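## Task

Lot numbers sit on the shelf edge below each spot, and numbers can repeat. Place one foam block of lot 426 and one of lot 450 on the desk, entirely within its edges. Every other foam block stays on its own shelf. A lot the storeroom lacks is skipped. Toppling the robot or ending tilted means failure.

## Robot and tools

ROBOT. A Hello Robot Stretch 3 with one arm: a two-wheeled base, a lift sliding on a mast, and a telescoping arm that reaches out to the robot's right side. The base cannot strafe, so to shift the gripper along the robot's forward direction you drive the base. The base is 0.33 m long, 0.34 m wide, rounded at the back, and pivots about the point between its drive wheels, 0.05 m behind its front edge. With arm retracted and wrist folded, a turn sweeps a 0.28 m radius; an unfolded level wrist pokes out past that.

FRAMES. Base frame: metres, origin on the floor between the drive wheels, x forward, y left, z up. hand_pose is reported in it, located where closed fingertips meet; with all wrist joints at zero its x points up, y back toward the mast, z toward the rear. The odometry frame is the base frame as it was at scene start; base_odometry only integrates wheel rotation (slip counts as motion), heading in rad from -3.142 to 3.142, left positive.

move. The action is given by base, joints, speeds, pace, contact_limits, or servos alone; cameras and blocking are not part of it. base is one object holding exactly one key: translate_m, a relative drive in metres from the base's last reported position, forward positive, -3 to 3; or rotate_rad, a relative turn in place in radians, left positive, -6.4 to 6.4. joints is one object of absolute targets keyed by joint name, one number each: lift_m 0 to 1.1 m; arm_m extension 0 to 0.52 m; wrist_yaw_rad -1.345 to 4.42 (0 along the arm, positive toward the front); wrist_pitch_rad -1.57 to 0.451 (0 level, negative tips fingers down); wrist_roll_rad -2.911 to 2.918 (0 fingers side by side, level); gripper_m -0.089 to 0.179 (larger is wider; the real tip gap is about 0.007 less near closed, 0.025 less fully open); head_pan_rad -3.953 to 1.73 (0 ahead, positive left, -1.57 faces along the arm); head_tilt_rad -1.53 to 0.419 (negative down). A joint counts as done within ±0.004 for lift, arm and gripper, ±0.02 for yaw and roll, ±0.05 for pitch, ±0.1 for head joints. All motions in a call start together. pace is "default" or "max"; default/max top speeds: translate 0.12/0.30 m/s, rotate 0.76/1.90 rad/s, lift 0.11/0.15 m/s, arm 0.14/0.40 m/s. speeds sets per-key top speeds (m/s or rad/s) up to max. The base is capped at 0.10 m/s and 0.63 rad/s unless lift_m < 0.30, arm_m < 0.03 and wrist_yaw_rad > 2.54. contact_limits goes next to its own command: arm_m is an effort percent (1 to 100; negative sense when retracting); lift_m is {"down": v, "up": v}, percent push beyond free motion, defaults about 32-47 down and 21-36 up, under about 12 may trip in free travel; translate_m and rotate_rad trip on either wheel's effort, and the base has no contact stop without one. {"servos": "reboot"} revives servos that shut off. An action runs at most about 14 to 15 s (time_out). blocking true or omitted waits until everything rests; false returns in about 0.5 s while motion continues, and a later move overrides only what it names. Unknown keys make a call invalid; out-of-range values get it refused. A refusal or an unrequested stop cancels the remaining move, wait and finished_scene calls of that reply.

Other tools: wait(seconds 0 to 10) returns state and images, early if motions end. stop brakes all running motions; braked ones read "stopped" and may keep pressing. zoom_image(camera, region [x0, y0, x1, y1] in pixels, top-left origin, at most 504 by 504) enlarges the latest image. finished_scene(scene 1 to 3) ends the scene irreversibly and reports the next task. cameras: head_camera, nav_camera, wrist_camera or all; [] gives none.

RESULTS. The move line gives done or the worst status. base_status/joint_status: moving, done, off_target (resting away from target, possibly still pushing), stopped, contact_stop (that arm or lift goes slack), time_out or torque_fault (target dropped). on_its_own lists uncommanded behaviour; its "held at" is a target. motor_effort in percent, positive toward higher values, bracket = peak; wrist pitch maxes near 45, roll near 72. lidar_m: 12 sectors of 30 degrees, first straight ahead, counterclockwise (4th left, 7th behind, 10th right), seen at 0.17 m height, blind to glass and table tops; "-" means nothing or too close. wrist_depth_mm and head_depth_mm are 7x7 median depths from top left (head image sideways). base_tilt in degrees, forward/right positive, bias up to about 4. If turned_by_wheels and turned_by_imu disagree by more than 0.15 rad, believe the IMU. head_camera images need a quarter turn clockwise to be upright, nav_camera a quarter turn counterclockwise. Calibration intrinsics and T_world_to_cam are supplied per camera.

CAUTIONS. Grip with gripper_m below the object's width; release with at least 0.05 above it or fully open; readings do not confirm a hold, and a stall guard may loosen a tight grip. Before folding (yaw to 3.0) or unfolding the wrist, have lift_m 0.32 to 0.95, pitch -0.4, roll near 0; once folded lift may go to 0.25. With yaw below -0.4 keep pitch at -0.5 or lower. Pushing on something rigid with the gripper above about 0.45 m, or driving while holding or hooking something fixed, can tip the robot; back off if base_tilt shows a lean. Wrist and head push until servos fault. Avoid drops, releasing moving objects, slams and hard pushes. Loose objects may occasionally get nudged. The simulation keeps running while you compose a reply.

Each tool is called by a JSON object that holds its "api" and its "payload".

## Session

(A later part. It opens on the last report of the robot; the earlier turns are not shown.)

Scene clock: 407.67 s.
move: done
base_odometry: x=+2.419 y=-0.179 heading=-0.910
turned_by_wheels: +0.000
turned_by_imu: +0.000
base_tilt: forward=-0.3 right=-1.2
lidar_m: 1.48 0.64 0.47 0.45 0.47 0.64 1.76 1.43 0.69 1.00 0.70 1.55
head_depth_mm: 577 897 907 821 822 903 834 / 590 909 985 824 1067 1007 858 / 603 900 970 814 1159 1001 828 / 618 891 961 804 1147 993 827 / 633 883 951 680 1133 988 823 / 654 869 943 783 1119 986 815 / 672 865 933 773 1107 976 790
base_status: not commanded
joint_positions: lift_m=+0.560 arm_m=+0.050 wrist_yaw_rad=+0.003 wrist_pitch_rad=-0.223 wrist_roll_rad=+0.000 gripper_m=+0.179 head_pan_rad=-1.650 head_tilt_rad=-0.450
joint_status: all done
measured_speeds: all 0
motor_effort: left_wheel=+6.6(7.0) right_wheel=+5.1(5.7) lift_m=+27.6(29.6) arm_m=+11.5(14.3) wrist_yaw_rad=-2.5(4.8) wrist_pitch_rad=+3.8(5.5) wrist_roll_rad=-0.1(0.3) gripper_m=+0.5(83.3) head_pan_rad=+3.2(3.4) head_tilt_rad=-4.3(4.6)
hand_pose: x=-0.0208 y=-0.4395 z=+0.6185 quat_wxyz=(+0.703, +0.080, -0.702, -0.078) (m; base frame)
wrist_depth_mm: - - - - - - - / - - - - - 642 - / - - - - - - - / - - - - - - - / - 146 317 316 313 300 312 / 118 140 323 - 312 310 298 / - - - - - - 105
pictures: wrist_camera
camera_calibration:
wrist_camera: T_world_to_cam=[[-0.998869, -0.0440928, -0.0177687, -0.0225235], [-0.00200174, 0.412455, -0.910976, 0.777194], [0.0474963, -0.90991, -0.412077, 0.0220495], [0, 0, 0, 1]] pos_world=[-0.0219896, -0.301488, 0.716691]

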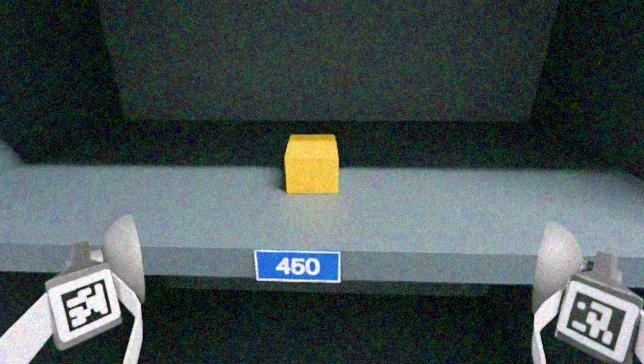

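{"api": "move", "payload": {"base": {"translate_m": 0.021}, "joints": {"lift_m": 0.518, "arm_m": 0.10}, "speeds": {"lift_m": 0.04, "arm_m": 0.04}, "contact_limits": {"lift_m": {"down": 13}}, "cameras": []}}

{"api": "move", "payload": {"joints": {"arm_m": 0.24}, "speeds": {"arm_m": 0.05}, "contact_limits": {"arm_m": 28}, "cameras": ["wrist_camera"]}}

Scene clock: 420.33 s.
move: done
base_odometry: x=+2.432 y=-0.195 heading=-0.910
turned_by_wheels: +0.000
turned_by_imu: +0.000
base_tilt: forward=-0.3 right=-1.3
lidar_m: 1.46 0.64 0.47 0.45 0.47 0.65 1.76 1.43 0.70 1.01 0.69 1.52
head_depth_mm: 576 907 952 832 862 950 862 / 588 912 984 827 1122 1010 857 / 603 895 974 813 1165 1003 830 / 618 887 956 804 1146 995 827 / 634 884 951 695 1130 988 818 / 652 873 941 783 1115 983 813 / 673 866 930 776 1101 980 790
base_status: done
joint_positions: lift_m=+0.518 arm_m=+0.100 wrist_yaw_rad=+0.003 wrist_pitch_rad=-0.223 wrist_roll_rad=+0.000 gripper_m=+0.179 head_pan_rad=-1.650 head_tilt_rad=-0.450
joint_status: all done
measured_speeds: all 0
motor_effort: left_wheel=+8.1(10.5) right_wheel=+2.8(8.3) lift_m=+23.2(26.3) arm_m=+12.4(14.2) wrist_yaw_rad=-2.9(4.0) wrist_pitch_rad=+3.6(3.9) wrist_roll_rad=-0.1(0.3) gripper_m=+0.7(1.1) head_pan_rad=+3.4(3.5) head_tilt_rad=-3.8(4.7)
contact_limits: lift_m down 13 (down: maximum 72; up: maximum 65)
hand_pose: x=-0.0208 y=-0.4896 z=+0.5766 quat_wxyz=(+0.703, +0.080, -0.702, -0.078) (m; base frame)
wrist_depth_mm: - - - - - - 571 / - - - - - - 606 / - - - - - - - / 321 319 317 316 316 314 312 / 258 254 255 267 253 254 253 / - 140 260 - 251 246 238 / - - - - - - 105
pictures: none
No camera images: "cameras" was empty.

Scene clock: 423.77 s.
move: done
base_odometry: x=+2.432 y=-0.195 heading=-0.910
turned_by_wheels: +0.000
turned_by_imu: +0.000
base_tilt: forward=-0.3 right=-1.2
lidar_m: 1.46 0.64 0.47 0.45 0.47 0.64 1.76 1.43 0.70 1.00 0.69 1.52
head_depth_mm: 577 907 946 831 864 946 865 / 589 908 980 823 1123 1004 860 / 602 901 971 812 1158 1003 806 / 618 895 957 804 1151 1003 783 / 635 882 950 695 1129 993 800 / 653 874 944 787 1117 985 792 / 673 865 933 775 1106 981 790
base_status: not commanded
joint_positions: lift_m=+0.518 arm_m=+0.240 wrist_yaw_rad=+0.003 wrist_pitch_rad=-0.223 wrist_roll_rad=+0.000 gripper_m=+0.179 head_pan_rad=-1.650 head_tilt_rad=-0.450
joint_status: all done
measured_speeds: all 0
motor_effort: left_wheel=+8.2(8.7) right_wheel=+2.6(3.4) lift_m=+25.2(25.5) arm_m=+12.8(15.0) wrist_yaw_rad=-3.0(4.5) wrist_pitch_rad=+3.7(3.9) wrist_roll_rad=+0.1(0.3) gripper_m=+0.3(1.1) head_pan_rad=+2.6(3.5) head_tilt_rad=-3.9(4.7)
contact_limits: arm_m 28 (drawing in: default 31, maximum 55; extending or still: default 39, maximum 69); lift_m down 13 (down: maximum 72; up: maximum 65)
hand_pose: x=-0.0208 y=-0.6296 z=+0.5766 quat_wxyz=(+0.703, +0.080, -0.702, -0.078) (m; base frame)
wrist_depth_mm: - - - - - - - / - - - - - - - / - - - - - - - / 318 318 317 - 313 313 312 / 256 242 253 - 252 252 252 / 118 189 203 196 202 201 201 / 160 170 170 169 169 164 107
pictures: wrist_camera
camera_calibration:
wrist_camera: T_world_to_cam=[[-0.998879, -0.0438787, -0.0177488, -0.0315494], [-0.00190423, 0.411932, -0.911213, 0.817254], [0.0472941, -0.910157, -0.411554, -0.168487], [0, 0, 0, 1]] pos_world=[-0.0219893, -0.491387, 0.67479]

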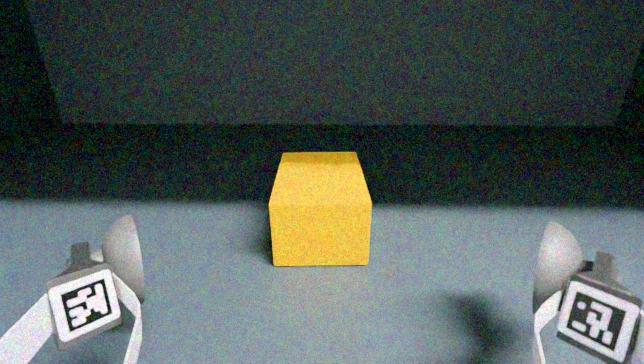

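{"api": "move", "payload": {"base": {"translate_m": 0.011}, "cameras": []}}

{"api": "move", "payload": {"joints": {"arm_m": 0.322}, "speeds": {"arm_m": 0.04}, "contact_limits": {"arm_m": 28}, "cameras": ["wrist_camera"]}}

Scene clock: 430.20 s.
move: done
base_odometry: x=+2.438 y=-0.204 heading=-0.910
turned_by_wheels: +0.000
turned_by_imu: +0.000
base_tilt: forward=-0.4 right=-1.2
lidar_m: 1.45 0.64 0.47 0.45 0.47 0.64 1.76 1.43 0.71 1.01 0.68 1.51
head_depth_mm: 576 911 967 834 886 949 863 / 589 909 982 825 1151 1005 858 / 603 898 978 815 1164 1003 806 / 616 893 965 756 1148 998 780 / 635 883 952 695 1127 986 796 / 654 872 940 783 1123 986 794 / 675 865 931 776 1100 977 792
base_status: done
joint_positions: lift_m=+0.518 arm_m=+0.240 wrist_yaw_rad=+0.003 wrist_pitch_rad=-0.223 wrist_roll_rad=+0.000 gripper_m=+0.179 head_pan_rad=-1.650 head_tilt_rad=-0.450
joint_status: not commanded
measured_speeds: all 0
motor_effort: left_wheel=+7.9(10.9) right_wheel=+3.1(7.5) lift_m=+25.9(26.9) arm_m=+6.8(9.1) wrist_yaw_rad=-3.6(3.6) wrist_pitch_rad=+3.6(3.9) wrist_roll_rad=+0.0(0.2) gripper_m=+0.3(0.9) head_pan_rad=+2.7(3.3) head_tilt_rad=-3.4(4.3)
contact_limits: arm_m 28 (drawing in: default 31, maximum 55; extending or still: default 39, maximum 69); lift_m down 13 (down: maximum 72; up: maximum 65)
hand_pose: x=-0.0208 y=-0.6296 z=+0.5766 quat_wxyz=(+0.703, +0.080, -0.702, -0.078) (m; base frame)
wrist_depth_mm: - - - - - - - / - - - - - - - / - - - - - - - / 319 319 316 - 314 310 312 / 256 242 253 - 251 251 251 / 119 189 204 195 203 202 201 / 160 170 170 170 170 163 107
pictures: none
No camera images: "cameras" was empty.

Scene clock: 432.83 s.
move: done
base_odometry: x=+2.438 y=-0.204 heading=-0.910
turned_by_wheels: +0.000
turned_by_imu: +0.000
base_tilt: forward=-0.3 right=-1.2
lidar_m: 1.46 0.65 0.47 0.45 0.47 0.64 1.76 1.42 0.71 1.01 0.68 1.51
head_depth_mm: 576 910 968 833 886 946 862 / 590 907 983 821 1146 1009 857 / 602 899 974 814 1160 1001 792 / 616 892 964 754 1144 998 604 / 635 882 951 696 1134 987 763 / 652 873 939 784 1118 987 815 / 673 865 929 773 1102 978 789
base_status: not commanded
joint_positions: lift_m=+0.518 arm_m=+0.322 wrist_yaw_rad=+0.003 wrist_pitch_rad=-0.223 wrist_roll_rad=+0.000 gripper_m=+0.179 head_pan_rad=-1.650 head_tilt_rad=-0.450
joint_status: all done
measured_speeds: all 0
motor_effort: left_wheel=+7.4(8.4) right_wheel=+3.4(3.8) lift_m=+27.3(27.8) arm_m=+12.7(14.6) wrist_yaw_rad=-3.7(4.3) wrist_pitch_rad=+3.6(3.8) wrist_roll_rad=+0.2(0.3) gripper_m=+0.5(1.1) head_pan_rad=+2.4(3.4) head_tilt_rad=-3.8(4.5)
contact_limits: arm_m 28 (drawing in: default 31, maximum 55; extending or still: default 39, maximum 69); lift_m down 13 (down: maximum 72; up: maximum 65)
hand_pose: x=-0.0208 y=-0.7116 z=+0.5766 quat_wxyz=(+0.703, +0.080, -0.702, -0.078) (m; base frame)
wrist_depth_mm: - 400 395 394 395 389 381 / - - - - - - 397 / - - - - - - - / 315 316 316 - 313 312 310 / 256 242 254 163 251 251 250 / - 189 204 142 187 202 201 / 160 170 169 131 158 163 107
pictures: wrist_camera
camera_calibration:
wrist_camera: T_world_to_cam=[[-0.998879, -0.0438787, -0.0177488, -0.0351474], [-0.00190423, 0.411932, -0.911213, 0.851032], [0.0472941, -0.910157, -0.411554, -0.24312], [0, 0, 0, 1]] pos_world=[-0.0219893, -0.573387, 0.67479]

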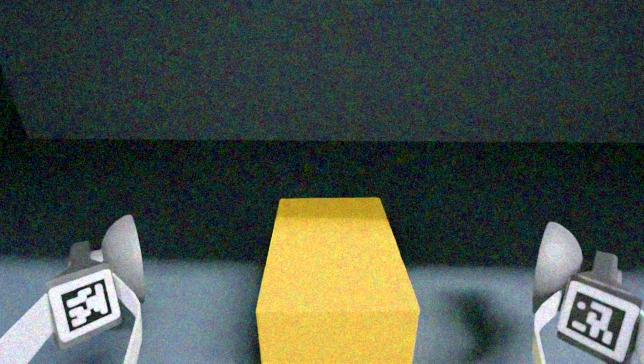

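{"api": "move", "payload": {"joints": {"gripper_m": 0.02}, "cameras": []}}

{"api": "move", "payload": {"joints": {"gripper_m": 0.008}, "cameras": ["wrist_camera"]}}

{"api": "move", "payload": {"joints": {"lift_m": 0.56}, "speeds": {"lift_m": 0.04}, "cameras": ["wrist_camera"]}}

Scene clock: 442.43 s.
move: done
base_odometry: x=+2.438 y=-0.204 heading=-0.910
turned_by_wheels: +0.000
turned_by_imu: +0.000
base_tilt: forward=-0.2 right=-1.1
lidar_m: 1.45 0.64 0.47 0.45 0.47 0.64 1.76 1.43 0.71 1.00 0.68 1.51
head_depth_mm: 577 910 964 834 887 947 862 / 590 908 984 823 1154 1009 860 / 604 898 972 811 1163 1001 792 / 617 887 962 754 1145 997 604 / 632 880 951 695 1130 987 762 / 652 874 940 786 1117 981 815 / 672 867 934 775 1103 981 788
base_status: not commanded
joint_positions: lift_m=+0.518 arm_m=+0.322 wrist_yaw_rad=+0.002 wrist_pitch_rad=-0.222 wrist_roll_rad=+0.000 gripper_m=+0.021 head_pan_rad=-1.650 head_tilt_rad=-0.450
joint_status: all done
measured_speeds: all 0
motor_effort: left_wheel=+8.2(8.3) right_wheel=+3.1(3.9) lift_m=+29.5(30.0) arm_m=+12.4(13.3) wrist_yaw_rad=-2.5(4.2) wrist_pitch_rad=+3.6(3.8) wrist_roll_rad=+0.0(0.3) gripper_m=-14.3(86.9) head_pan_rad=+2.5(3.3) head_tilt_rad=-3.2(4.8)
contact_limits: arm_m 28 (drawing in: default 31, maximum 55; extending or still: default 39, maximum 69); lift_m down 13 (down: maximum 72; up: maximum 65)
hand_pose: x=-0.0210 y=-0.7116 z=+0.5768 quat_wxyz=(+0.703, +0.079, -0.702, -0.078) (m; base frame)
wrist_depth_mm: - 400 398 395 394 388 385 / - - - - - - 399 / - - - - - - - / 320 319 317 - 315 313 312 / 256 255 231 163 159 251 250 / 204 213 128 143 127 202 201 / 171 164 164 131 136 169 168
pictures: none
No camera images: "cameras" was empty.

Scene clock: 443.07 s.
move: done
base_odometry: x=+2.438 y=-0.204 heading=-0.910
turned_by_wheels: +0.000
turned_by_imu: +0.000
base_tilt: forward=-0.3 right=-1.1
lidar_m: 1.45 0.64 0.47 0.45 0.47 0.64 1.76 1.43 0.70 1.00 0.68 1.51
head_depth_mm: 577 907 965 833 886 947 864 / 591 905 986 825 1147 1010 854 / 602 900 973 813 1163 1000 792 / 616 890 961 754 1141 995 605 / 634 885 953 696 1130 993 763 / 653 874 941 783 1117 985 816 / 674 865 933 775 1103 978 793
base_status: not commanded
joint_positions: lift_m=+0.518 arm_m=+0.322 wrist_yaw_rad=+0.002 wrist_pitch_rad=-0.222 wrist_roll_rad=+0.000 gripper_m=+0.009 head_pan_rad=-1.650 head_tilt_rad=-0.450
joint_status: all done
measured_speeds: all 0
motor_effort: left_wheel=+8.0(8.3) right_wheel=+2.6(3.9) lift_m=+29.1(29.6) arm_m=+11.9(12.8) wrist_yaw_rad=-1.8(3.2) wrist_pitch_rad=+3.6(3.7) wrist_roll_rad=-0.1(0.2) gripper_m=-18.8(67.1) head_pan_rad=+2.3(3.3) head_tilt_rad=-3.7(4.3)
contact_limits: arm_m 28 (drawing in: default 31, maximum 55; extending or still: default 39, maximum 69); lift_m down 13 (down: maximum 72; up: maximum 65)
hand_pose: x=-0.0210 y=-0.7116 z=+0.5768 quat_wxyz=(+0.703, +0.079, -0.702, -0.078) (m; base frame)
wrist_depth_mm: - 399 397 395 395 390 384 / - - - - - - 402 / - - - - - - - / 321 319 316 - 315 313 312 / 256 255 230 163 162 250 250 / 205 212 128 143 127 201 202 / 171 165 165 131 134 168 168
pictures: wrist_camera
camera_calibration:
wrist_camera: T_world_to_cam=[[-0.998908, -0.0432589, -0.0176708, -0.0349428], [-0.00169507, 0.411451, -0.91143, 0.850998], [0.0466981, -0.910405, -0.411075, -0.243552], [0, 0, 0, 1]] pos_world=[-0.0220886, -0.573387, 0.67489]

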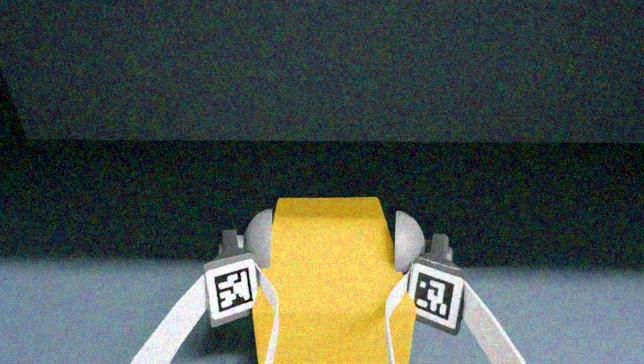

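Scene clock: 444.60 s.
move: done
base_odometry: x=+2.438 y=-0.204 heading=-0.910
turned_by_wheels: +0.000
turned_by_imu: +0.000
base_tilt: forward=-0.3 right=-1.2
lidar_m: 1.45 0.64 0.47 0.45 0.47 0.64 1.76 1.43 0.71 1.01 0.68 1.51
head_depth_mm: 577 907 965 834 890 946 862 / 588 908 983 823 1158 1008 856 / 603 895 972 813 1163 1002 586 / 617 890 967 755 1140 1000 582 / 635 884 947 694 1134 925 772 / 653 874 942 785 1120 983 815 / 675 862 931 773 1105 980 789
base_status: not commanded
joint_positions: lift_m=+0.560 arm_m=+0.322 wrist_yaw_rad=+0.002 wrist_pitch_rad=-0.222 wrist_roll_rad=+0.000 gripper_m=+0.009 head_pan_rad=-1.650 head_tilt_rad=-0.450
joint_status: all done
measured_speeds: all 0
motor_effort: left_wheel=+7.9(8.2) right_wheel=+2.3(3.9) lift_m=+29.0(32.5) arm_m=+11.8(13.1) wrist_yaw_rad=-1.9(3.9) wrist_pitch_rad=+3.6(3.7) wrist_roll_rad=+0.2(0.3) gripper_m=-18.7(19.1) head_pan_rad=+3.0(3.0) head_tilt_rad=-3.8(4.5)
contact_limits: arm_m 28 (drawing in: default 31, maximum 55; extending or still: default 39, maximum 69)
hand_pose: x=-0.0210 y=-0.7116 z=+0.6188 quat_wxyz=(+0.703, +0.079, -0.702, -0.078) (m; base frame)
wrist_depth_mm: - 401 396 394 392 387 386 / - - - - - - 401 / - - - - - - - / - - - - - - - / 315 317 155 163 156 313 310 / 266 265 128 143 127 263 262 / 222 106 207 131 134 219 219
pictures: wrist_camera
camera_calibration:
wrist_camera: T_world_to_cam=[[-0.998908, -0.0432589, -0.0176708, -0.0342006], [-0.00169507, 0.411451, -0.91143, 0.889278], [0.0466981, -0.910405, -0.411075, -0.226287], [0, 0, 0, 1]] pos_world=[-0.0220886, -0.573387, 0.71689]

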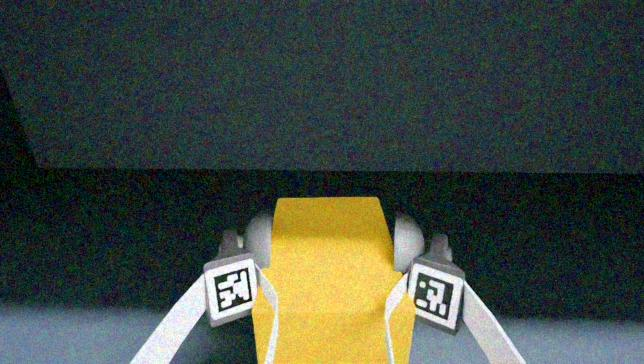

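{"api": "move", "payload": {"joints": {"arm_m": 0.02}, "speeds": {"arm_m": 0.1}, "cameras": []}}

{"api": "move", "payload": {"base": {"translate_m": 1.06}, "joints": {"lift_m": 0.84}, "cameras": ["wrist_camera"]}}

Scene clock: 468.57 s.
move: done
base_odometry: x=+2.438 y=-0.204 heading=-0.910
turned_by_wheels: +0.000
turned_by_imu: +0.000
base_tilt: forward=-0.2 right=-1.1
lidar_m: 1.45 0.64 0.47 0.45 0.47 0.64 1.77 1.43 0.70 1.00 0.68 1.51
head_depth_mm: 576 909 973 831 886 948 866 / 589 906 982 826 1158 1006 857 / 602 901 976 815 1160 1003 828 / 616 888 963 754 1141 997 824 / 632 882 952 696 1134 992 819 / 652 873 945 786 1120 983 814 / 674 866 932 773 1101 977 789
base_status: not commanded
joint_positions: lift_m=+0.560 arm_m=+0.020 wrist_yaw_rad=+0.002 wrist_pitch_rad=-0.222 wrist_roll_rad=+0.000 gripper_m=+0.009 head_pan_rad=-1.650 head_tilt_rad=-0.450
joint_status: all done
measured_speeds: all 0
motor_effort: left_wheel=+7.9(8.4) right_wheel=+3.3(3.7) lift_m=+25.0(29.9) arm_m=-12.3(14.2) wrist_yaw_rad=-3.4(3.9) wrist_pitch_rad=+3.6(3.8) wrist_roll_rad=-0.2(0.5) gripper_m=-18.7(19.1) head_pan_rad=+3.0(3.2) head_tilt_rad=-2.9(4.1)
hand_pose: x=-0.0210 y=-0.4096 z=+0.6188 quat_wxyz=(+0.703, +0.079, -0.702, -0.078) (m; base frame)
wrist_depth_mm: - - - - - - - / - - - - - - - / - - - - - - - / - - - - - - - / - - 153 163 155 328 327 / - - 128 143 127 847 - / - - 125 132 127 738 -
pictures: none
No camera images: "cameras" was empty.

Scene clock: 480.30 s.
move: done
base_odometry: x=+3.089 y=-1.041 heading=-0.910
turned_by_wheels: +0.000
turned_by_imu: +0.000
base_tilt: forward=-0.4 right=-1.2
lidar_m: 0.40 0.42 0.47 0.45 0.47 0.65 1.78 0.83 0.87 1.59 0.58 0.42
head_depth_mm: 2881 3044 3210 3223 2264 1647 1308 / 2831 3020 3170 3186 2271 1706 1360 / 2771 2981 3218 3325 2251 1696 1359 / 2766 2957 3209 3332 2220 1680 297 / 2730 2952 3187 3302 2199 1615 447 / 2683 2882 3027 2842 2180 1661 1344 / 1629 1617 1625 1625 1625 1548 1333
base_status: done
joint_positions: lift_m=+0.840 arm_m=+0.020 wrist_yaw_rad=+0.002 wrist_pitch_rad=-0.222 wrist_roll_rad=+0.000 gripper_m=+0.009 head_pan_rad=-1.650 head_tilt_rad=-0.450
joint_status: all done
measured_speeds: all 0
motor_effort: left_wheel=+4.0(12.0) right_wheel=+5.4(10.5) lift_m=+24.3(32.2) arm_m=-9.5(12.5) wrist_yaw_rad=-2.2(4.3) wrist_pitch_rad=+3.6(3.8) wrist_roll_rad=+0.0(0.3) gripper_m=-18.7(19.2) head_pan_rad=+2.1(3.0) head_tilt_rad=-2.8(4.5)
hand_pose: x=-0.0210 y=-0.4096 z=+0.8988 quat_wxyz=(+0.703, +0.079, -0.702, -0.078) (m; base frame)
wrist_depth_mm: - - - - - - - / - - - - - - - / - - - - - - - / - - - - - - - / - - 158 163 163 - - / - - 128 143 127 - - / - - 131 132 134 - -
pictures: wrist_camera
camera_calibration:
wrist_camera: T_world_to_cam=[[-0.998908, -0.0432589, -0.0176708, -0.0161886], [-0.00169507, 0.411451, -0.91143, 1.02022], [0.0466981, -0.910405, -0.411075, 0.163756], [0, 0, 0, 1]] pos_world=[-0.0220886, -0.271387, 0.99689]

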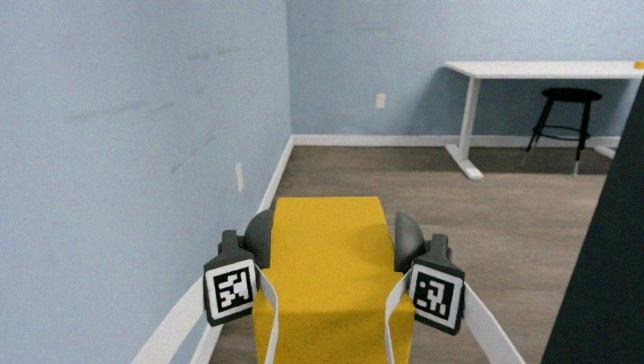

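{"api": "move", "payload": {"base": {"rotate_rad": -1.59}, "speeds": {"rotate_rad": 0.4}, "cameras": ["wrist_camera"]}}

{"api": "move", "payload": {"base": {"translate_m": 0.4}, "cameras": ["wrist_camera", "nav_camera"]}}

Scene clock: 493.37 s.
move: done
base_odometry: x=+3.089 y=-1.041 heading=-2.500
turned_by_wheels: -1.590
turned_by_imu: -1.564
base_tilt: forward=-0.3 right=-1.2
lidar_m: 1.61 0.58 0.42 0.40 0.42 0.47 0.46 0.47 0.64 1.74 0.83 0.87
head_depth_mm: 1016 1017 1017 1012 1013 1016 1022 / 1365 1356 1356 1363 1358 1367 1291 / 2062 2042 2064 2059 2010 1690 1354 / 3583 3789 - 3076 2206 1684 298 / 3627 3872 - 3260 2207 1611 447 / 3536 3806 - 3246 2169 1656 1340 / 2671 2864 2346 2498 2150 1639 1338
base_status: done
joint_positions: lift_m=+0.840 arm_m=+0.020 wrist_yaw_rad=+0.002 wrist_pitch_rad=-0.222 wrist_roll_rad=+0.000 gripper_m=+0.009 head_pan_rad=-1.650 head_tilt_rad=-0.450
joint_status: not commanded
measured_speeds: all 0
motor_effort: left_wheel=+7.6(11.6) right_wheel=-9.0(13.9) lift_m=+26.0(26.6) arm_m=-10.8(13.2) wrist_yaw_rad=-2.1(3.7) wrist_pitch_rad=+3.6(3.7) wrist_roll_rad=+0.2(0.4) gripper_m=-18.5(19.2) head_pan_rad=+1.5(2.8) head_tilt_rad=-2.4(4.1)
hand_pose: x=-0.0210 y=-0.4096 z=+0.8988 quat_wxyz=(+0.703, +0.079, -0.702, -0.078) (m; base frame)
wrist_depth_mm: - - - - - - 527 / - - - - - - 521 / - - - - - - 528 / - - - - - - 524 / - - 158 163 162 - 517 / - - 128 143 127 - 525 / - 106 131 132 134 - 525
pictures: wrist_camera
camera_calibration:
wrist_camera: T_world_to_cam=[[-0.998908, -0.0432589, -0.0176708, -0.0161886], [-0.00169507, 0.411451, -0.91143, 1.02022], [0.0466981, -0.910405, -0.411075, 0.163756], [0, 0, 0, 1]] pos_world=[-0.0220886, -0.271387, 0.99689]

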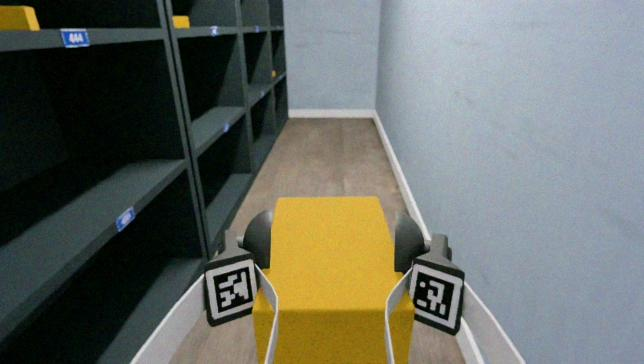

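Scene clock: 498.50 s.
move: done
base_odometry: x=+2.769 y=-1.280 heading=-2.499
turned_by_wheels: +0.000
turned_by_imu: +0.000
base_tilt: forward=-0.2 right=-1.2
lidar_m: 1.62 0.58 0.42 0.41 0.42 0.58 0.85 0.88 1.20 0.63 0.63 0.86
head_depth_mm: 1900 1874 1884 1877 1865 1714 1376 / 2525 2502 2527 2519 2222 1705 1359 / 3614 3833 3783 3136 2239 1695 1363 / 3638 - - 3298 2239 1686 298 / 3581 3845 - 3240 2215 1615 446 / 1238 1336 1399 1543 1435 1508 1300 / 806 1281 1181 628 669 727 797
base_status: done
joint_positions: lift_m=+0.840 arm_m=+0.020 wrist_yaw_rad=+0.002 wrist_pitch_rad=-0.222 wrist_roll_rad=+0.000 gripper_m=+0.009 head_pan_rad=-1.650 head_tilt_rad=-0.450
joint_status: not commanded
measured_speeds: all 0
motor_effort: left_wheel=+6.6(12.2) right_wheel=+2.5(8.3) lift_m=+26.8(26.9) arm_m=-2.8(10.9) wrist_yaw_rad=-2.4(4.2) wrist_pitch_rad=+3.6(3.8) wrist_roll_rad=+0.1(0.3) gripper_m=-18.5(19.3) head_pan_rad=+2.2(2.6) head_tilt_rad=-2.4(3.8)
hand_pose: x=-0.0210 y=-0.4096 z=+0.8988 quat_wxyz=(+0.703, +0.079, -0.702, -0.078) (m; base frame)
wrist_depth_mm: 324 324 - - - - - / 343 341 - - - - - / 365 362 - - - - - / 391 385 - - - - - / - - 155 163 162 - - / - - 128 143 127 - - / - - 127 131 134 - -
pictures: nav_camera (sideways), wrist_camera
camera_calibration:
nav_camera: T_world_to_cam=[[-0.0155158, -0.411104, 0.911456, -1.14297], [-0.997953, 0.0629218, 0.011392, 0.0414348], [-0.0620338, -0.909414, -0.411239, 0.488823], [0, 0, 0, 1]] pos_world=[0.0539395, -0.0279443, 1.24232]
wrist_camera: T_world_to_cam=[[-0.998908, -0.0432589, -0.0176708, -0.0161886], [-0.00169507, 0.411451, -0.91143, 1.02022], [0.0466981, -0.910405, -0.411075, 0.163756], [0, 0, 0, 1]] pos_world=[-0.0220886, -0.271387, 0.99689]

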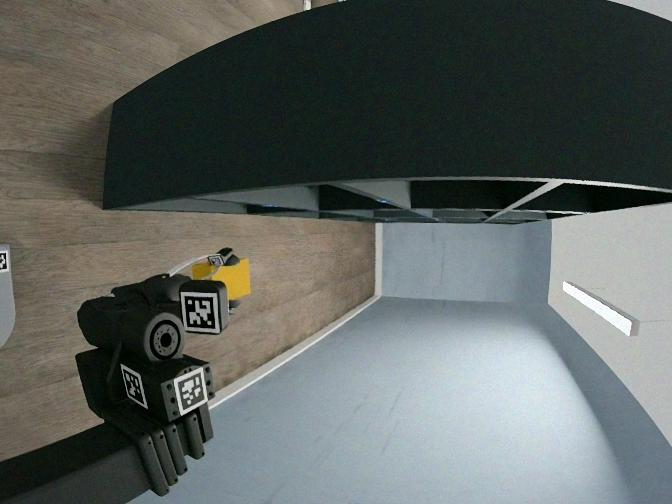

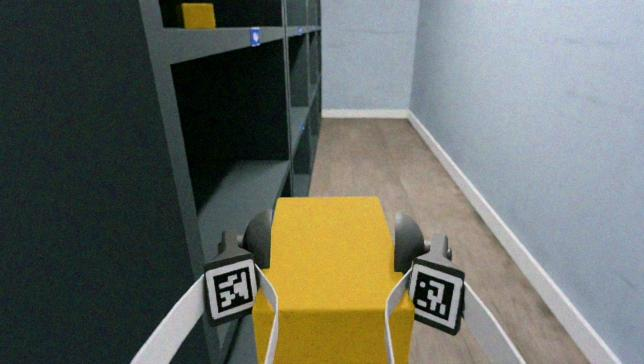

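{"api": "move", "payload": {"base": {"rotate_rad": -0.05}, "cameras": []}}

Scene clock: 507.10 s.
move: done
base_odometry: x=+2.769 y=-1.280 heading=-2.549
turned_by_wheels: -0.050
turned_by_imu: -0.049
base_tilt: forward=-0.3 right=-1.1
lidar_m: 1.99 0.61 0.43 0.41 0.42 0.55 0.85 0.87 1.15 1.49 0.63 0.82
head_depth_mm: 1689 1699 1696 1724 1731 1655 1372 / 2163 2201 2208 2237 2104 1685 1362 / 3023 3097 3093 2928 2241 1693 1364 / 3745 - - 3311 2234 1680 298 / 3578 3930 - 3256 2214 1612 446 / 2769 2164 2305 2392 1931 1611 1327 / 1164 1277 1327 905 1235 890 810
base_status: done
joint_positions: lift_m=+0.840 arm_m=+0.020 wrist_yaw_rad=+0.002 wrist_pitch_rad=-0.222 wrist_roll_rad=+0.000 gripper_m=+0.009 head_pan_rad=-1.650 head_tilt_rad=-0.450
joint_status: not commanded
measured_speeds: all 0
motor_effort: left_wheel=+8.3(11.5) right_wheel=-9.8(11.9) lift_m=+27.0(27.5) arm_m=+3.9(4.5) wrist_yaw_rad=-1.4(3.5) wrist_pitch_rad=+3.6(3.7) wrist_roll_rad=-0.3(0.3) gripper_m=-18.5(19.1) head_pan_rad=+2.0(2.3) head_tilt_rad=-2.4(3.3)
hand_pose: x=-0.0210 y=-0.4096 z=+0.8988 quat_wxyz=(+0.703, +0.079, -0.702, -0.078) (m; base frame)
wrist_depth_mm: 311 341 - - - - - / 331 365 - - - - - / 350 361 - - - - - / 375 387 - - - - - / 396 395 153 163 162 - - / - - 128 143 127 - - / - - 128 132 134 - -
pictures: none
No camera images: "cameras" was empty.

{"api": "move", "payload": {"base": {"rotate_rad": 0.09}, "cameras": []}}

{"api": "move", "payload": {"base": {"translate_m": 0.85}, "speeds": {"translate_m": 0.08}, "cameras": ["nav_camera"]}}

Scene clock: 517.70 s.
move: done
base_odometry: x=+2.769 y=-1.280 heading=-2.459
turned_by_wheels: +0.090
turned_by_imu: +0.088
base_tilt: forward=-0.3 right=-1.2
lidar_m: 1.41 0.56 0.42 0.41 0.43 0.60 0.85 0.89 1.25 0.63 0.64 2.62
head_depth_mm: 2104 2077 2064 2053 2010 1707 1377 / 2909 2870 2827 2756 2265 1698 1368 / 3658 3880 - 3337 2229 1695 1358 / 3665 3908 - 3352 2211 1678 298 / 2867 2976 3207 2880 2112 1620 447 / 1200 1310 1365 1496 1363 1098 1202 / 569 529 569 610 661 726 809
base_status: done
joint_positions: lift_m=+0.840 arm_m=+0.020 wrist_yaw_rad=+0.002 wrist_pitch_rad=-0.222 wrist_roll_rad=+0.000 gripper_m=+0.009 head_pan_rad=-1.650 head_tilt_rad=-0.450
joint_status: not commanded
measured_speeds: all 0
motor_effort: left_wheel=-8.8(10.7) right_wheel=+8.0(11.3) lift_m=+27.6(28.0) arm_m=+10.5(11.0) wrist_yaw_rad=-1.8(3.9) wrist_pitch_rad=+3.6(3.7) wrist_roll_rad=-0.2(0.2) gripper_m=-18.1(19.1) head_pan_rad=+1.8(2.2) head_tilt_rad=-2.4(3.2)
hand_pose: x=-0.0210 y=-0.4096 z=+0.8988 quat_wxyz=(+0.703, +0.079, -0.702, -0.078) (m; base frame)
wrist_depth_mm: 333 328 - - - - - / 354 346 - - - - - / 379 370 - - - - - / 396 391 - - - - - / - - 155 162 163 - - / - - 128 143 127 - - / - - 125 132 134 - -
pictures: none
No camera images: "cameras" was empty.

Scene clock: 529.30 s.
move: done
base_odometry: x=+2.109 y=-1.816 heading=-2.460
turned_by_wheels: +0.000
turned_by_imu: +0.000
base_tilt: forward=-0.4 right=-1.2
lidar_m: 1.31 0.52 0.39 0.38 0.40 0.56 1.69 0.88 0.68 1.05 2.16 1.89
head_depth_mm: 587 582 616 660 726 802 901 / 818 806 800 788 779 825 903 / 1365 1335 1310 1285 1261 1248 1229 / 3580 3690 3592 2898 2119 1678 298 / 3621 3842 - 3282 2221 1610 447 / 3582 3843 - 3241 2195 1656 1344 / 3516 3856 - 3194 2176 1654 1336
base_status: done
joint_positions: lift_m=+0.840 arm_m=+0.020 wrist_yaw_rad=+0.002 wrist_pitch_rad=-0.222 wrist_roll_rad=+0.000 gripper_m=+0.009 head_pan_rad=-1.650 head_tilt_rad=-0.450
joint_status: not commanded
measured_speeds: all 0
motor_effort: left_wheel=+0.7(8.4) right_wheel=+11.1(14.3) lift_m=+29.4(29.9) arm_m=+8.0(13.7) wrist_yaw_rad=-2.1(3.8) wrist_pitch_rad=+3.5(3.8) wrist_roll_rad=+0.2(0.3) gripper_m=-18.6(19.1) head_pan_rad=+1.7(2.6) head_tilt_rad=-3.2(3.5)
hand_pose: x=-0.0210 y=-0.4096 z=+0.8988 quat_wxyz=(+0.703, +0.079, -0.702, -0.078) (m; base frame)
wrist_depth_mm: - - - - - - 325 / - - - - - - 341 / - - - - - - 357 / - - - - - - 380 / - - 158 163 155 - 396 / - - 128 143 127 - - / - 106 131 131 129 - -
pictures: nav_camera (sideways)
camera_calibration:
nav_camera: T_world_to_cam=[[-0.0155158, -0.411104, 0.911456, -1.14297], [-0.997953, 0.0629218, 0.011392, 0.0414348], [-0.0620338, -0.909414, -0.411239, 0.488823], [0, 0, 0, 1]] pos_world=[0.0539395, -0.0279443, 1.24232]

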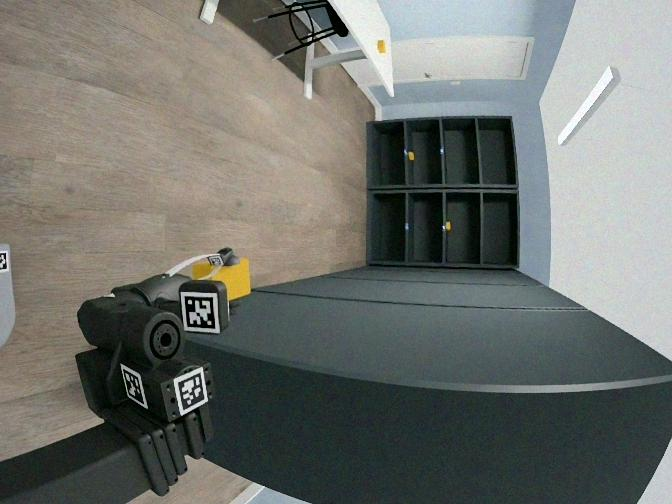

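{"api": "move", "payload": {"base": {"rotate_rad": -0.04}, "cameras": []}}

{"api": "move", "payload": {"base": {"translate_m": 0.89}, "cameras": ["head_camera"]}}

Scene clock: 542.17 s.
move: done
base_odometry: x=+2.109 y=-1.816 heading=-2.499
turned_by_wheels: -0.040
turned_by_imu: -0.039
base_tilt: forward=-0.3 right=-1.3
lidar_m: 1.50 0.54 0.39 0.38 0.39 0.54 1.46 0.91 0.68 0.88 2.73 1.89
head_depth_mm: 545 577 619 677 742 822 922 / 703 701 702 700 751 811 904 / 1073 1069 1062 1069 1069 1071 1074 / 2247 2231 2237 2218 2037 1553 297 / 3612 3800 - 3234 2209 1612 446 / 3597 3808 - 3193 2196 1665 1337 / 3455 3727 - 3210 2165 1657 1338
base_status: done
joint_positions: lift_m=+0.840 arm_m=+0.020 wrist_yaw_rad=+0.002 wrist_pitch_rad=-0.222 wrist_roll_rad=+0.000 gripper_m=+0.009 head_pan_rad=-1.650 head_tilt_rad=-0.450
joint_status: not commanded
measured_speeds: all 0
motor_effort: left_wheel=+7.5(9.4) right_wheel=-8.7(9.3) lift_m=+29.4(29.7) arm_m=+6.3(6.5) wrist_yaw_rad=-2.4(3.2) wrist_pitch_rad=+3.6(3.7) wrist_roll_rad=-0.1(0.3) gripper_m=-18.8(18.9) head_pan_rad=+1.9(2.2) head_tilt_rad=-2.5(3.1)
hand_pose: x=-0.0210 y=-0.4096 z=+0.8988 quat_wxyz=(+0.703, +0.079, -0.702, -0.078) (m; base frame)
wrist_depth_mm: - - - - - 379 329 / - - - - - 377 347 / - - - - - 375 370 / - - - - - - 388 / - - 158 163 155 - - / - - 128 143 127 - - / - 106 131 131 127 - -
pictures: none
No camera images: "cameras" was empty.

Scene clock: 552.20 s.
move: done
base_odometry: x=+1.396 y=-2.349 heading=-2.499
turned_by_wheels: +0.000
turned_by_imu: +0.000
base_tilt: forward=-0.4 right=-1.2
lidar_m: 1.17 0.55 0.40 0.38 0.40 0.54 1.48 1.29 1.57 3.87 1.22 1.22
head_depth_mm: 2620 2470 2427 2420 2234 1709 1382 / 3625 3324 3235 3068 2274 1701 1368 / 3655 3859 - 3317 2249 1703 1361 / 3652 3842 - 3311 2225 1679 298 / 3531 3806 - 3250 2216 1607 446 / 3562 3782 - 3173 2191 1656 1345 / 3550 3765 - 1824 2087 1656 1339
base_status: done
joint_positions: lift_m=+0.840 arm_m=+0.020 wrist_yaw_rad=+0.002 wrist_pitch_rad=-0.222 wrist_roll_rad=+0.000 gripper_m=+0.009 head_pan_rad=-1.650 head_tilt_rad=-0.450
joint_status: not commanded
measured_speeds: all 0
motor_effort: left_wheel=+5.4(11.9) right_wheel=+4.3(9.5) lift_m=+24.4(29.0) arm_m=+0.7(6.4) wrist_yaw_rad=-2.3(3.7) wrist_pitch_rad=+3.6(3.8) wrist_roll_rad=+0.1(0.4) gripper_m=-18.7(19.3) head_pan_rad=+1.2(2.0) head_tilt_rad=-2.3(3.2)
hand_pose: x=-0.0210 y=-0.4096 z=+0.8988 quat_wxyz=(+0.703, +0.079, -0.702, -0.078) (m; base frame)
wrist_depth_mm: - - - - - - - / - - - - - - - / - - - - - - - / - - - - - - - / - - 158 163 163 - - / - - 128 143 127 - - / - 106 131 132 134 - -
pictures: head_camera (sideways)
camera_calibration:
head_camera: T_world_to_cam=[[-0.0155367, 0.38929, -0.920984, 1.21403], [0.991855, -0.110458, -0.0634218, 0.0761914], [-0.12642, -0.914468, -0.384403, 0.456674], [0, 0, 0, 1]] pos_world=[0.0010239, -0.0465807, 1.29848]

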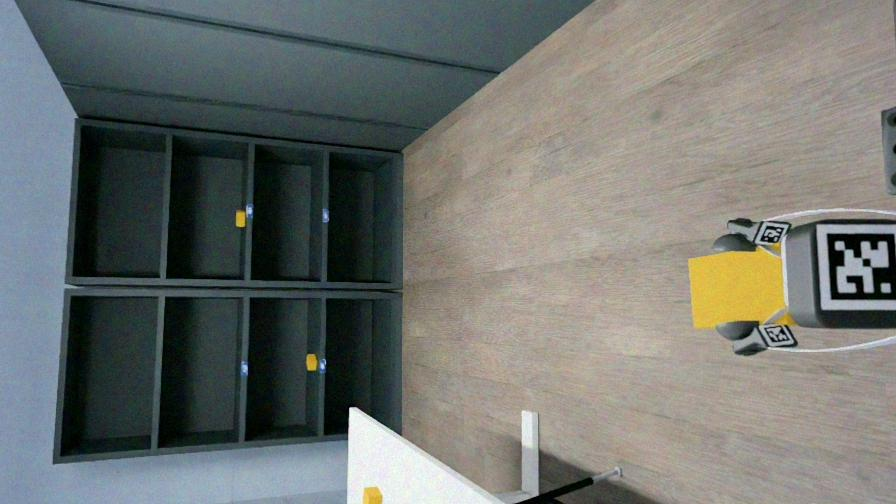

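{"api": "move", "payload": {"base": {"rotate_rad": 1.59}, "speeds": {"rotate_rad": 0.4}, "cameras": []}}

{"api": "move", "payload": {"base": {"translate_m": -1.1}, "cameras": ["head_camera", "nav_camera"]}}

Scene clock: 562.97 s.
move: done
base_odometry: x=+1.396 y=-2.349 heading=-0.910
turned_by_wheels: +1.590
turned_by_imu: +1.564
base_tilt: forward=-0.3 right=-1.2
lidar_m: 0.38 0.40 0.54 1.48 1.39 1.58 3.86 1.22 1.22 1.17 0.55 0.40
head_depth_mm: 1003 1078 1165 1274 1403 1538 1369 / 988 1066 1148 1256 1378 1516 1369 / 981 1057 1143 1235 1359 1503 1360 / 974 1043 1129 1224 1347 1414 298 / 967 1036 1114 1214 1328 1395 447 / 951 1020 1102 1200 1305 1437 1341 / 945 1014 1095 1187 1291 1405 1304
base_status: done
joint_positions: lift_m=+0.840 arm_m=+0.020 wrist_yaw_rad=+0.002 wrist_pitch_rad=-0.222 wrist_roll_rad=+0.000 gripper_m=+0.009 head_pan_rad=-1.650 head_tilt_rad=-0.450
joint_status: not commanded
measured_speeds: all 0
motor_effort: left_wheel=-8.5(12.2) right_wheel=+9.0(12.2) lift_m=+25.9(25.9) arm_m=-11.5(11.6) wrist_yaw_rad=-2.0(3.5) wrist_pitch_rad=+3.6(3.7) wrist_roll_rad=+0.2(0.3) gripper_m=-19.0(19.2) head_pan_rad=+1.1(2.0) head_tilt_rad=-2.0(2.9)
hand_pose: x=-0.0210 y=-0.4096 z=+0.8988 quat_wxyz=(+0.703, +0.079, -0.702, -0.078) (m; base frame)
wrist_depth_mm: - - - - - - - / - - - - - - - / - - - - - - - / - - - - - - - / - - 158 162 163 - - / - - 128 142 127 - - / - - 129 131 134 - -
pictures: none
No camera images: "cameras" was empty.

Scene clock: 575.10 s.
move: done
base_odometry: x=+0.721 y=-1.481 heading=-0.910
turned_by_wheels: +0.000
turned_by_imu: +0.000
base_tilt: forward=-0.4 right=-1.1
lidar_m: 1.47 1.53 1.15 1.11 1.16 1.58 2.81 0.80 0.79 0.72 1.22 1.53
head_depth_mm: 1002 1079 1165 1272 1029 769 618 / 993 1071 1151 1256 1018 765 617 / 978 1058 1143 1240 1008 760 613 / 974 1042 1129 1231 1003 757 298 / 966 1035 1117 1213 993 727 446 / 957 1027 1102 1203 990 748 602 / 952 1016 1098 1184 1264 744 599
base_status: done
joint_positions: lift_m=+0.840 arm_m=+0.020 wrist_yaw_rad=+0.002 wrist_pitch_rad=-0.222 wrist_roll_rad=+0.000 gripper_m=+0.009 head_pan_rad=-1.650 head_tilt_rad=-0.450
joint_status: not commanded
measured_speeds: all 0
motor_effort: left_wheel=-8.9(13.5) right_wheel=-2.1(11.7) lift_m=+27.0(27.4) arm_m=-5.9(12.8) wrist_yaw_rad=-2.4(3.8) wrist_pitch_rad=+3.6(3.7) wrist_roll_rad=+0.3(0.3) gripper_m=-18.6(19.3) head_pan_rad=+1.0(1.8) head_tilt_rad=-1.4(2.9)
hand_pose: x=-0.0210 y=-0.4096 z=+0.8988 quat_wxyz=(+0.703, +0.079, -0.702, -0.078) (m; base frame)
wrist_depth_mm: - - - - - - - / - - - - - - - / - - - - - - - / - - - - - - - / - - 153 162 155 - - / - - 128 143 127 - - / - 97 125 131 127 - -
pictures: head_camera (sideways), nav_camera (sideways)
camera_calibration:
head_camera: T_world_to_cam=[[-0.0155367, 0.38929, -0.920984, 1.21403], [0.991855, -0.110458, -0.0634218, 0.0761914], [-0.12642, -0.914468, -0.384403, 0.456674], [0, 0, 0, 1]] pos_world=[0.0010239, -0.0465807, 1.29848]
nav_camera: T_world_to_cam=[[-0.0155158, -0.411104, 0.911456, -1.14297], [-0.997953, 0.0629218, 0.011392, 0.0414348], [-0.0620338, -0.909414, -0.411239, 0.488823], [0, 0, 0, 1]] pos_world=[0.0539395, -0.0279443, 1.24232]

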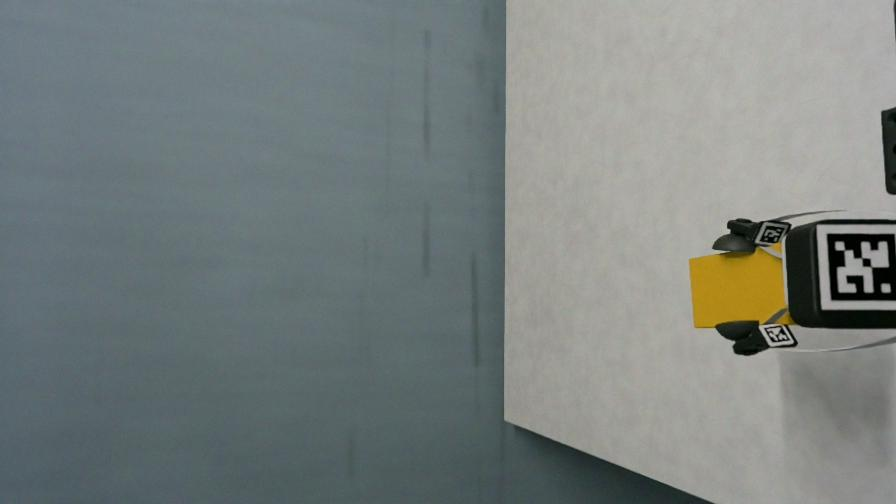

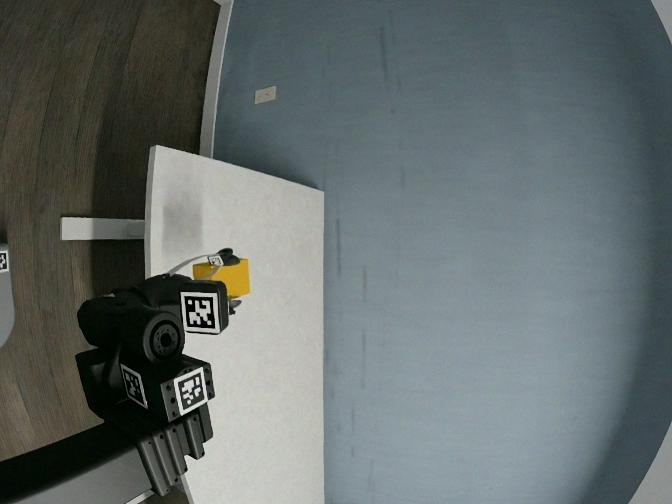

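{"api": "move", "payload": {"base": {"translate_m": -0.25}}}

{"api": "move", "payload": {"joints": {"arm_m": 0.23}, "speeds": {"arm_m": 0.08}}}

Scene clock: 593.17 s.
move: done
base_odometry: x=+0.568 y=-1.284 heading=-0.910
turned_by_wheels: +0.000
turned_by_imu: -0.001
base_tilt: forward=-0.3 right=-1.3
lidar_m: 1.72 1.78 1.15 1.11 1.15 1.57 2.55 1.12 0.63 0.70 0.78 1.66
head_depth_mm: 999 1077 1165 1277 1032 770 617 / 994 1065 1153 1259 1019 765 614 / 985 1053 1141 1240 1014 760 612 / 977 1047 1126 1228 1005 755 298 / 964 1034 1118 1211 996 723 447 / 954 1026 1107 1196 988 749 602 / 948 1014 1093 1186 981 744 601
base_status: done
joint_positions: lift_m=+0.840 arm_m=+0.020 wrist_yaw_rad=+0.002 wrist_pitch_rad=-0.222 wrist_roll_rad=+0.000 gripper_m=+0.009 head_pan_rad=-1.650 head_tilt_rad=-0.450
joint_status: not commanded
measured_speeds: all 0
motor_effort: left_wheel=-8.2(12.2) right_wheel=-1.5(11.4) lift_m=+27.8(28.6) arm_m=-2.4(4.8) wrist_yaw_rad=-3.1(4.4) wrist_pitch_rad=+3.6(3.8) wrist_roll_rad=+0.2(0.3) gripper_m=-18.5(19.1) head_pan_rad=+1.0(1.4) head_tilt_rad=-1.8(2.7)
hand_pose: x=-0.0210 y=-0.4096 z=+0.8988 quat_wxyz=(+0.703, +0.079, -0.702, -0.078) (m; base frame)
wrist_depth_mm: - - - - - - - / - - - - - - - / - - - - - - - / - - - - - - - / - - 153 163 155 - - / - - 128 143 127 - - / - - 125 131 128 - -
pictures: head_camera (sideways), nav_camera (sideways), wrist_camera
camera_calibration:
head_camera: T_world_to_cam=[[-0.0155367, 0.38929, -0.920984, 1.21403], [0.991855, -0.110458, -0.0634218, 0.0761914], [-0.12642, -0.914468, -0.384403, 0.456674], [0, 0, 0, 1]] pos_world=[0.0010239, -0.0465807, 1.29848]
nav_camera: T_world_to_cam=[[-0.0155158, -0.411104, 0.911456, -1.14297], [-0.997953, 0.0629218, 0.011392, 0.0414348], [-0.0620338, -0.909414, -0.411239, 0.488823], [0, 0, 0, 1]] pos_world=[0.0539395, -0.0279443, 1.24232]
wrist_camera: T_world_to_cam=[[-0.998912, -0.0431273, -0.0177219, -0.016102], [-0.00159447, 0.411456, -0.911428, 1.02022], [0.0465992, -0.910409, -0.411077, 0.163754], [0, 0, 0, 1]] pos_world=[-0.0220886, -0.271387, 0.99689]

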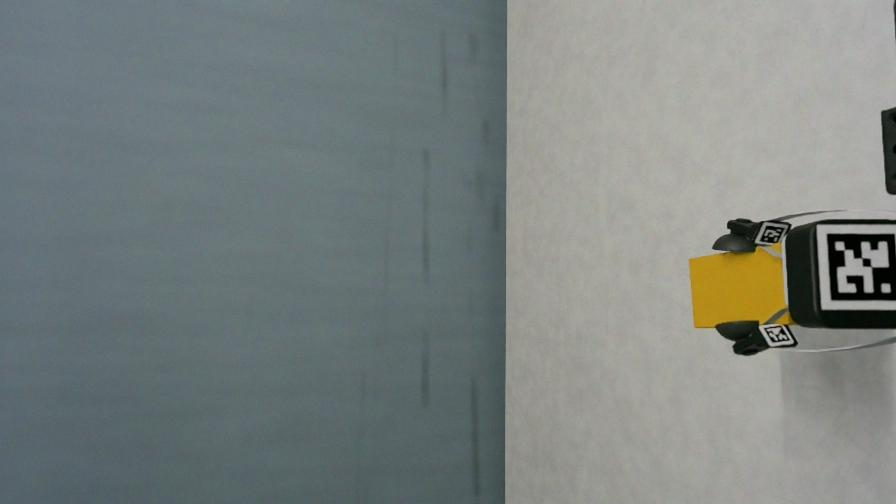

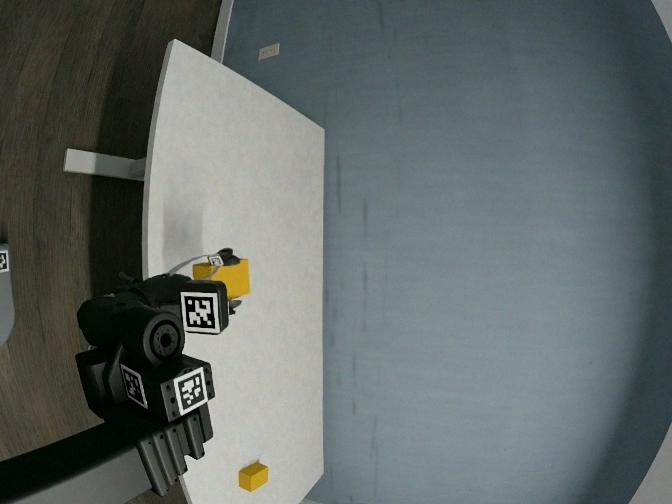

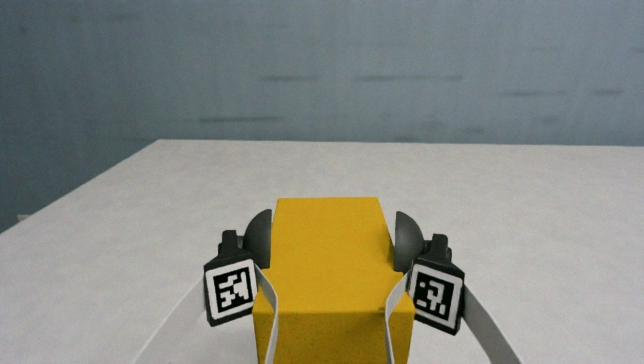

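Scene clock: 596.63 s.
move: done
base_odometry: x=+0.568 y=-1.284 heading=-0.910
turned_by_wheels: +0.000
turned_by_imu: +0.000
base_tilt: forward=-0.3 right=-1.1
lidar_m: 1.72 1.79 1.15 1.11 1.15 1.58 2.56 1.12 0.63 0.70 0.78 1.66
head_depth_mm: 1001 1073 1164 1270 1026 772 - / 991 1068 1151 1256 1020 323 285 / 980 1051 1143 1239 424 385 611 / 975 1042 1128 1226 490 394 607 / 965 1033 1113 1214 912 678 604 / 958 1022 1105 1203 985 747 602 / 949 1019 1090 1186 982 748 599
base_status: not commanded
joint_positions: lift_m=+0.840 arm_m=+0.230 wrist_yaw_rad=+0.002 wrist_pitch_rad=-0.222 wrist_roll_rad=+0.000 gripper_m=+0.009 head_pan_rad=-1.650 head_tilt_rad=-0.450
joint_status: all done
measured_speeds: all 0
motor_effort: left_wheel=-8.8(9.3) right_wheel=-1.5(2.7) lift_m=+28.2(28.7) arm_m=+12.2(14.1) wrist_yaw_rad=-2.2(4.0) wrist_pitch_rad=+3.7(3.7) wrist_roll_rad=+0.0(0.3) gripper_m=-18.8(19.3) head_pan_rad=+0.5(1.6) head_tilt_rad=-1.5(2.6)
hand_pose: x=-0.0210 y=-0.6196 z=+0.8988 quat_wxyz=(+0.703, +0.079, -0.702, -0.078) (m; base frame)
wrist_depth_mm: - - - - - - - / - - - - - - - / - - - - - - - / - - - - - - - / - - 153 163 155 - - / - - 128 143 127 - - / - - 125 132 127 - -
pictures: head_camera (sideways), nav_camera (sideways), wrist_camera
camera_calibration:
head_camera: T_world_to_cam=[[-0.0155367, 0.38929, -0.920984, 1.21403], [0.991855, -0.110458, -0.0634218, 0.0761914], [-0.12642, -0.914468, -0.384403, 0.456674], [0, 0, 0, 1]] pos_world=[0.0010239, -0.0465807, 1.29848]
nav_camera: T_world_to_cam=[[-0.0155158, -0.411104, 0.911456, -1.14297], [-0.997953, 0.0629218, 0.011392, 0.0414348], [-0.0620338, -0.909414, -0.411239, 0.488823], [0, 0, 0, 1]] pos_world=[0.0539395, -0.0279443, 1.24232]
wrist_camera: T_world_to_cam=[[-0.998912, -0.0431273, -0.0177219, -0.0251587], [-0.00159447, 0.411456, -0.911428, 1.10663], [0.0465992, -0.910409, -0.411077, -0.0274314], [0, 0, 0, 1]] pos_world=[-0.0220886, -0.481387, 0.99689]

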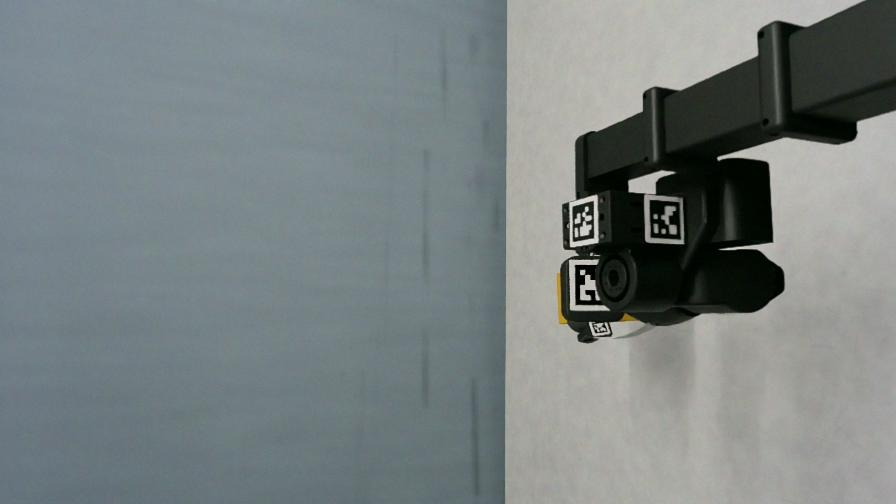

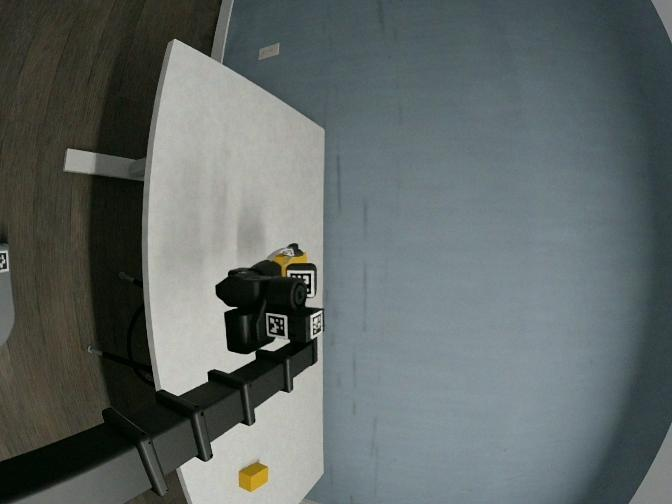

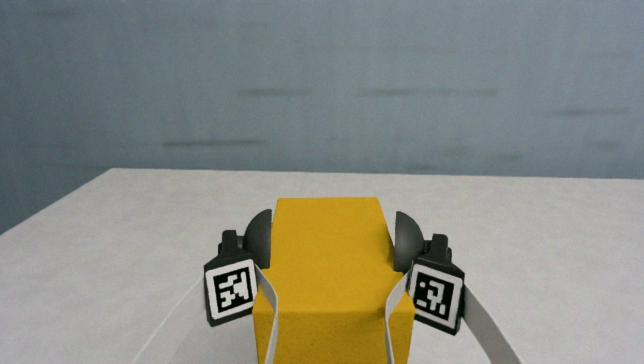

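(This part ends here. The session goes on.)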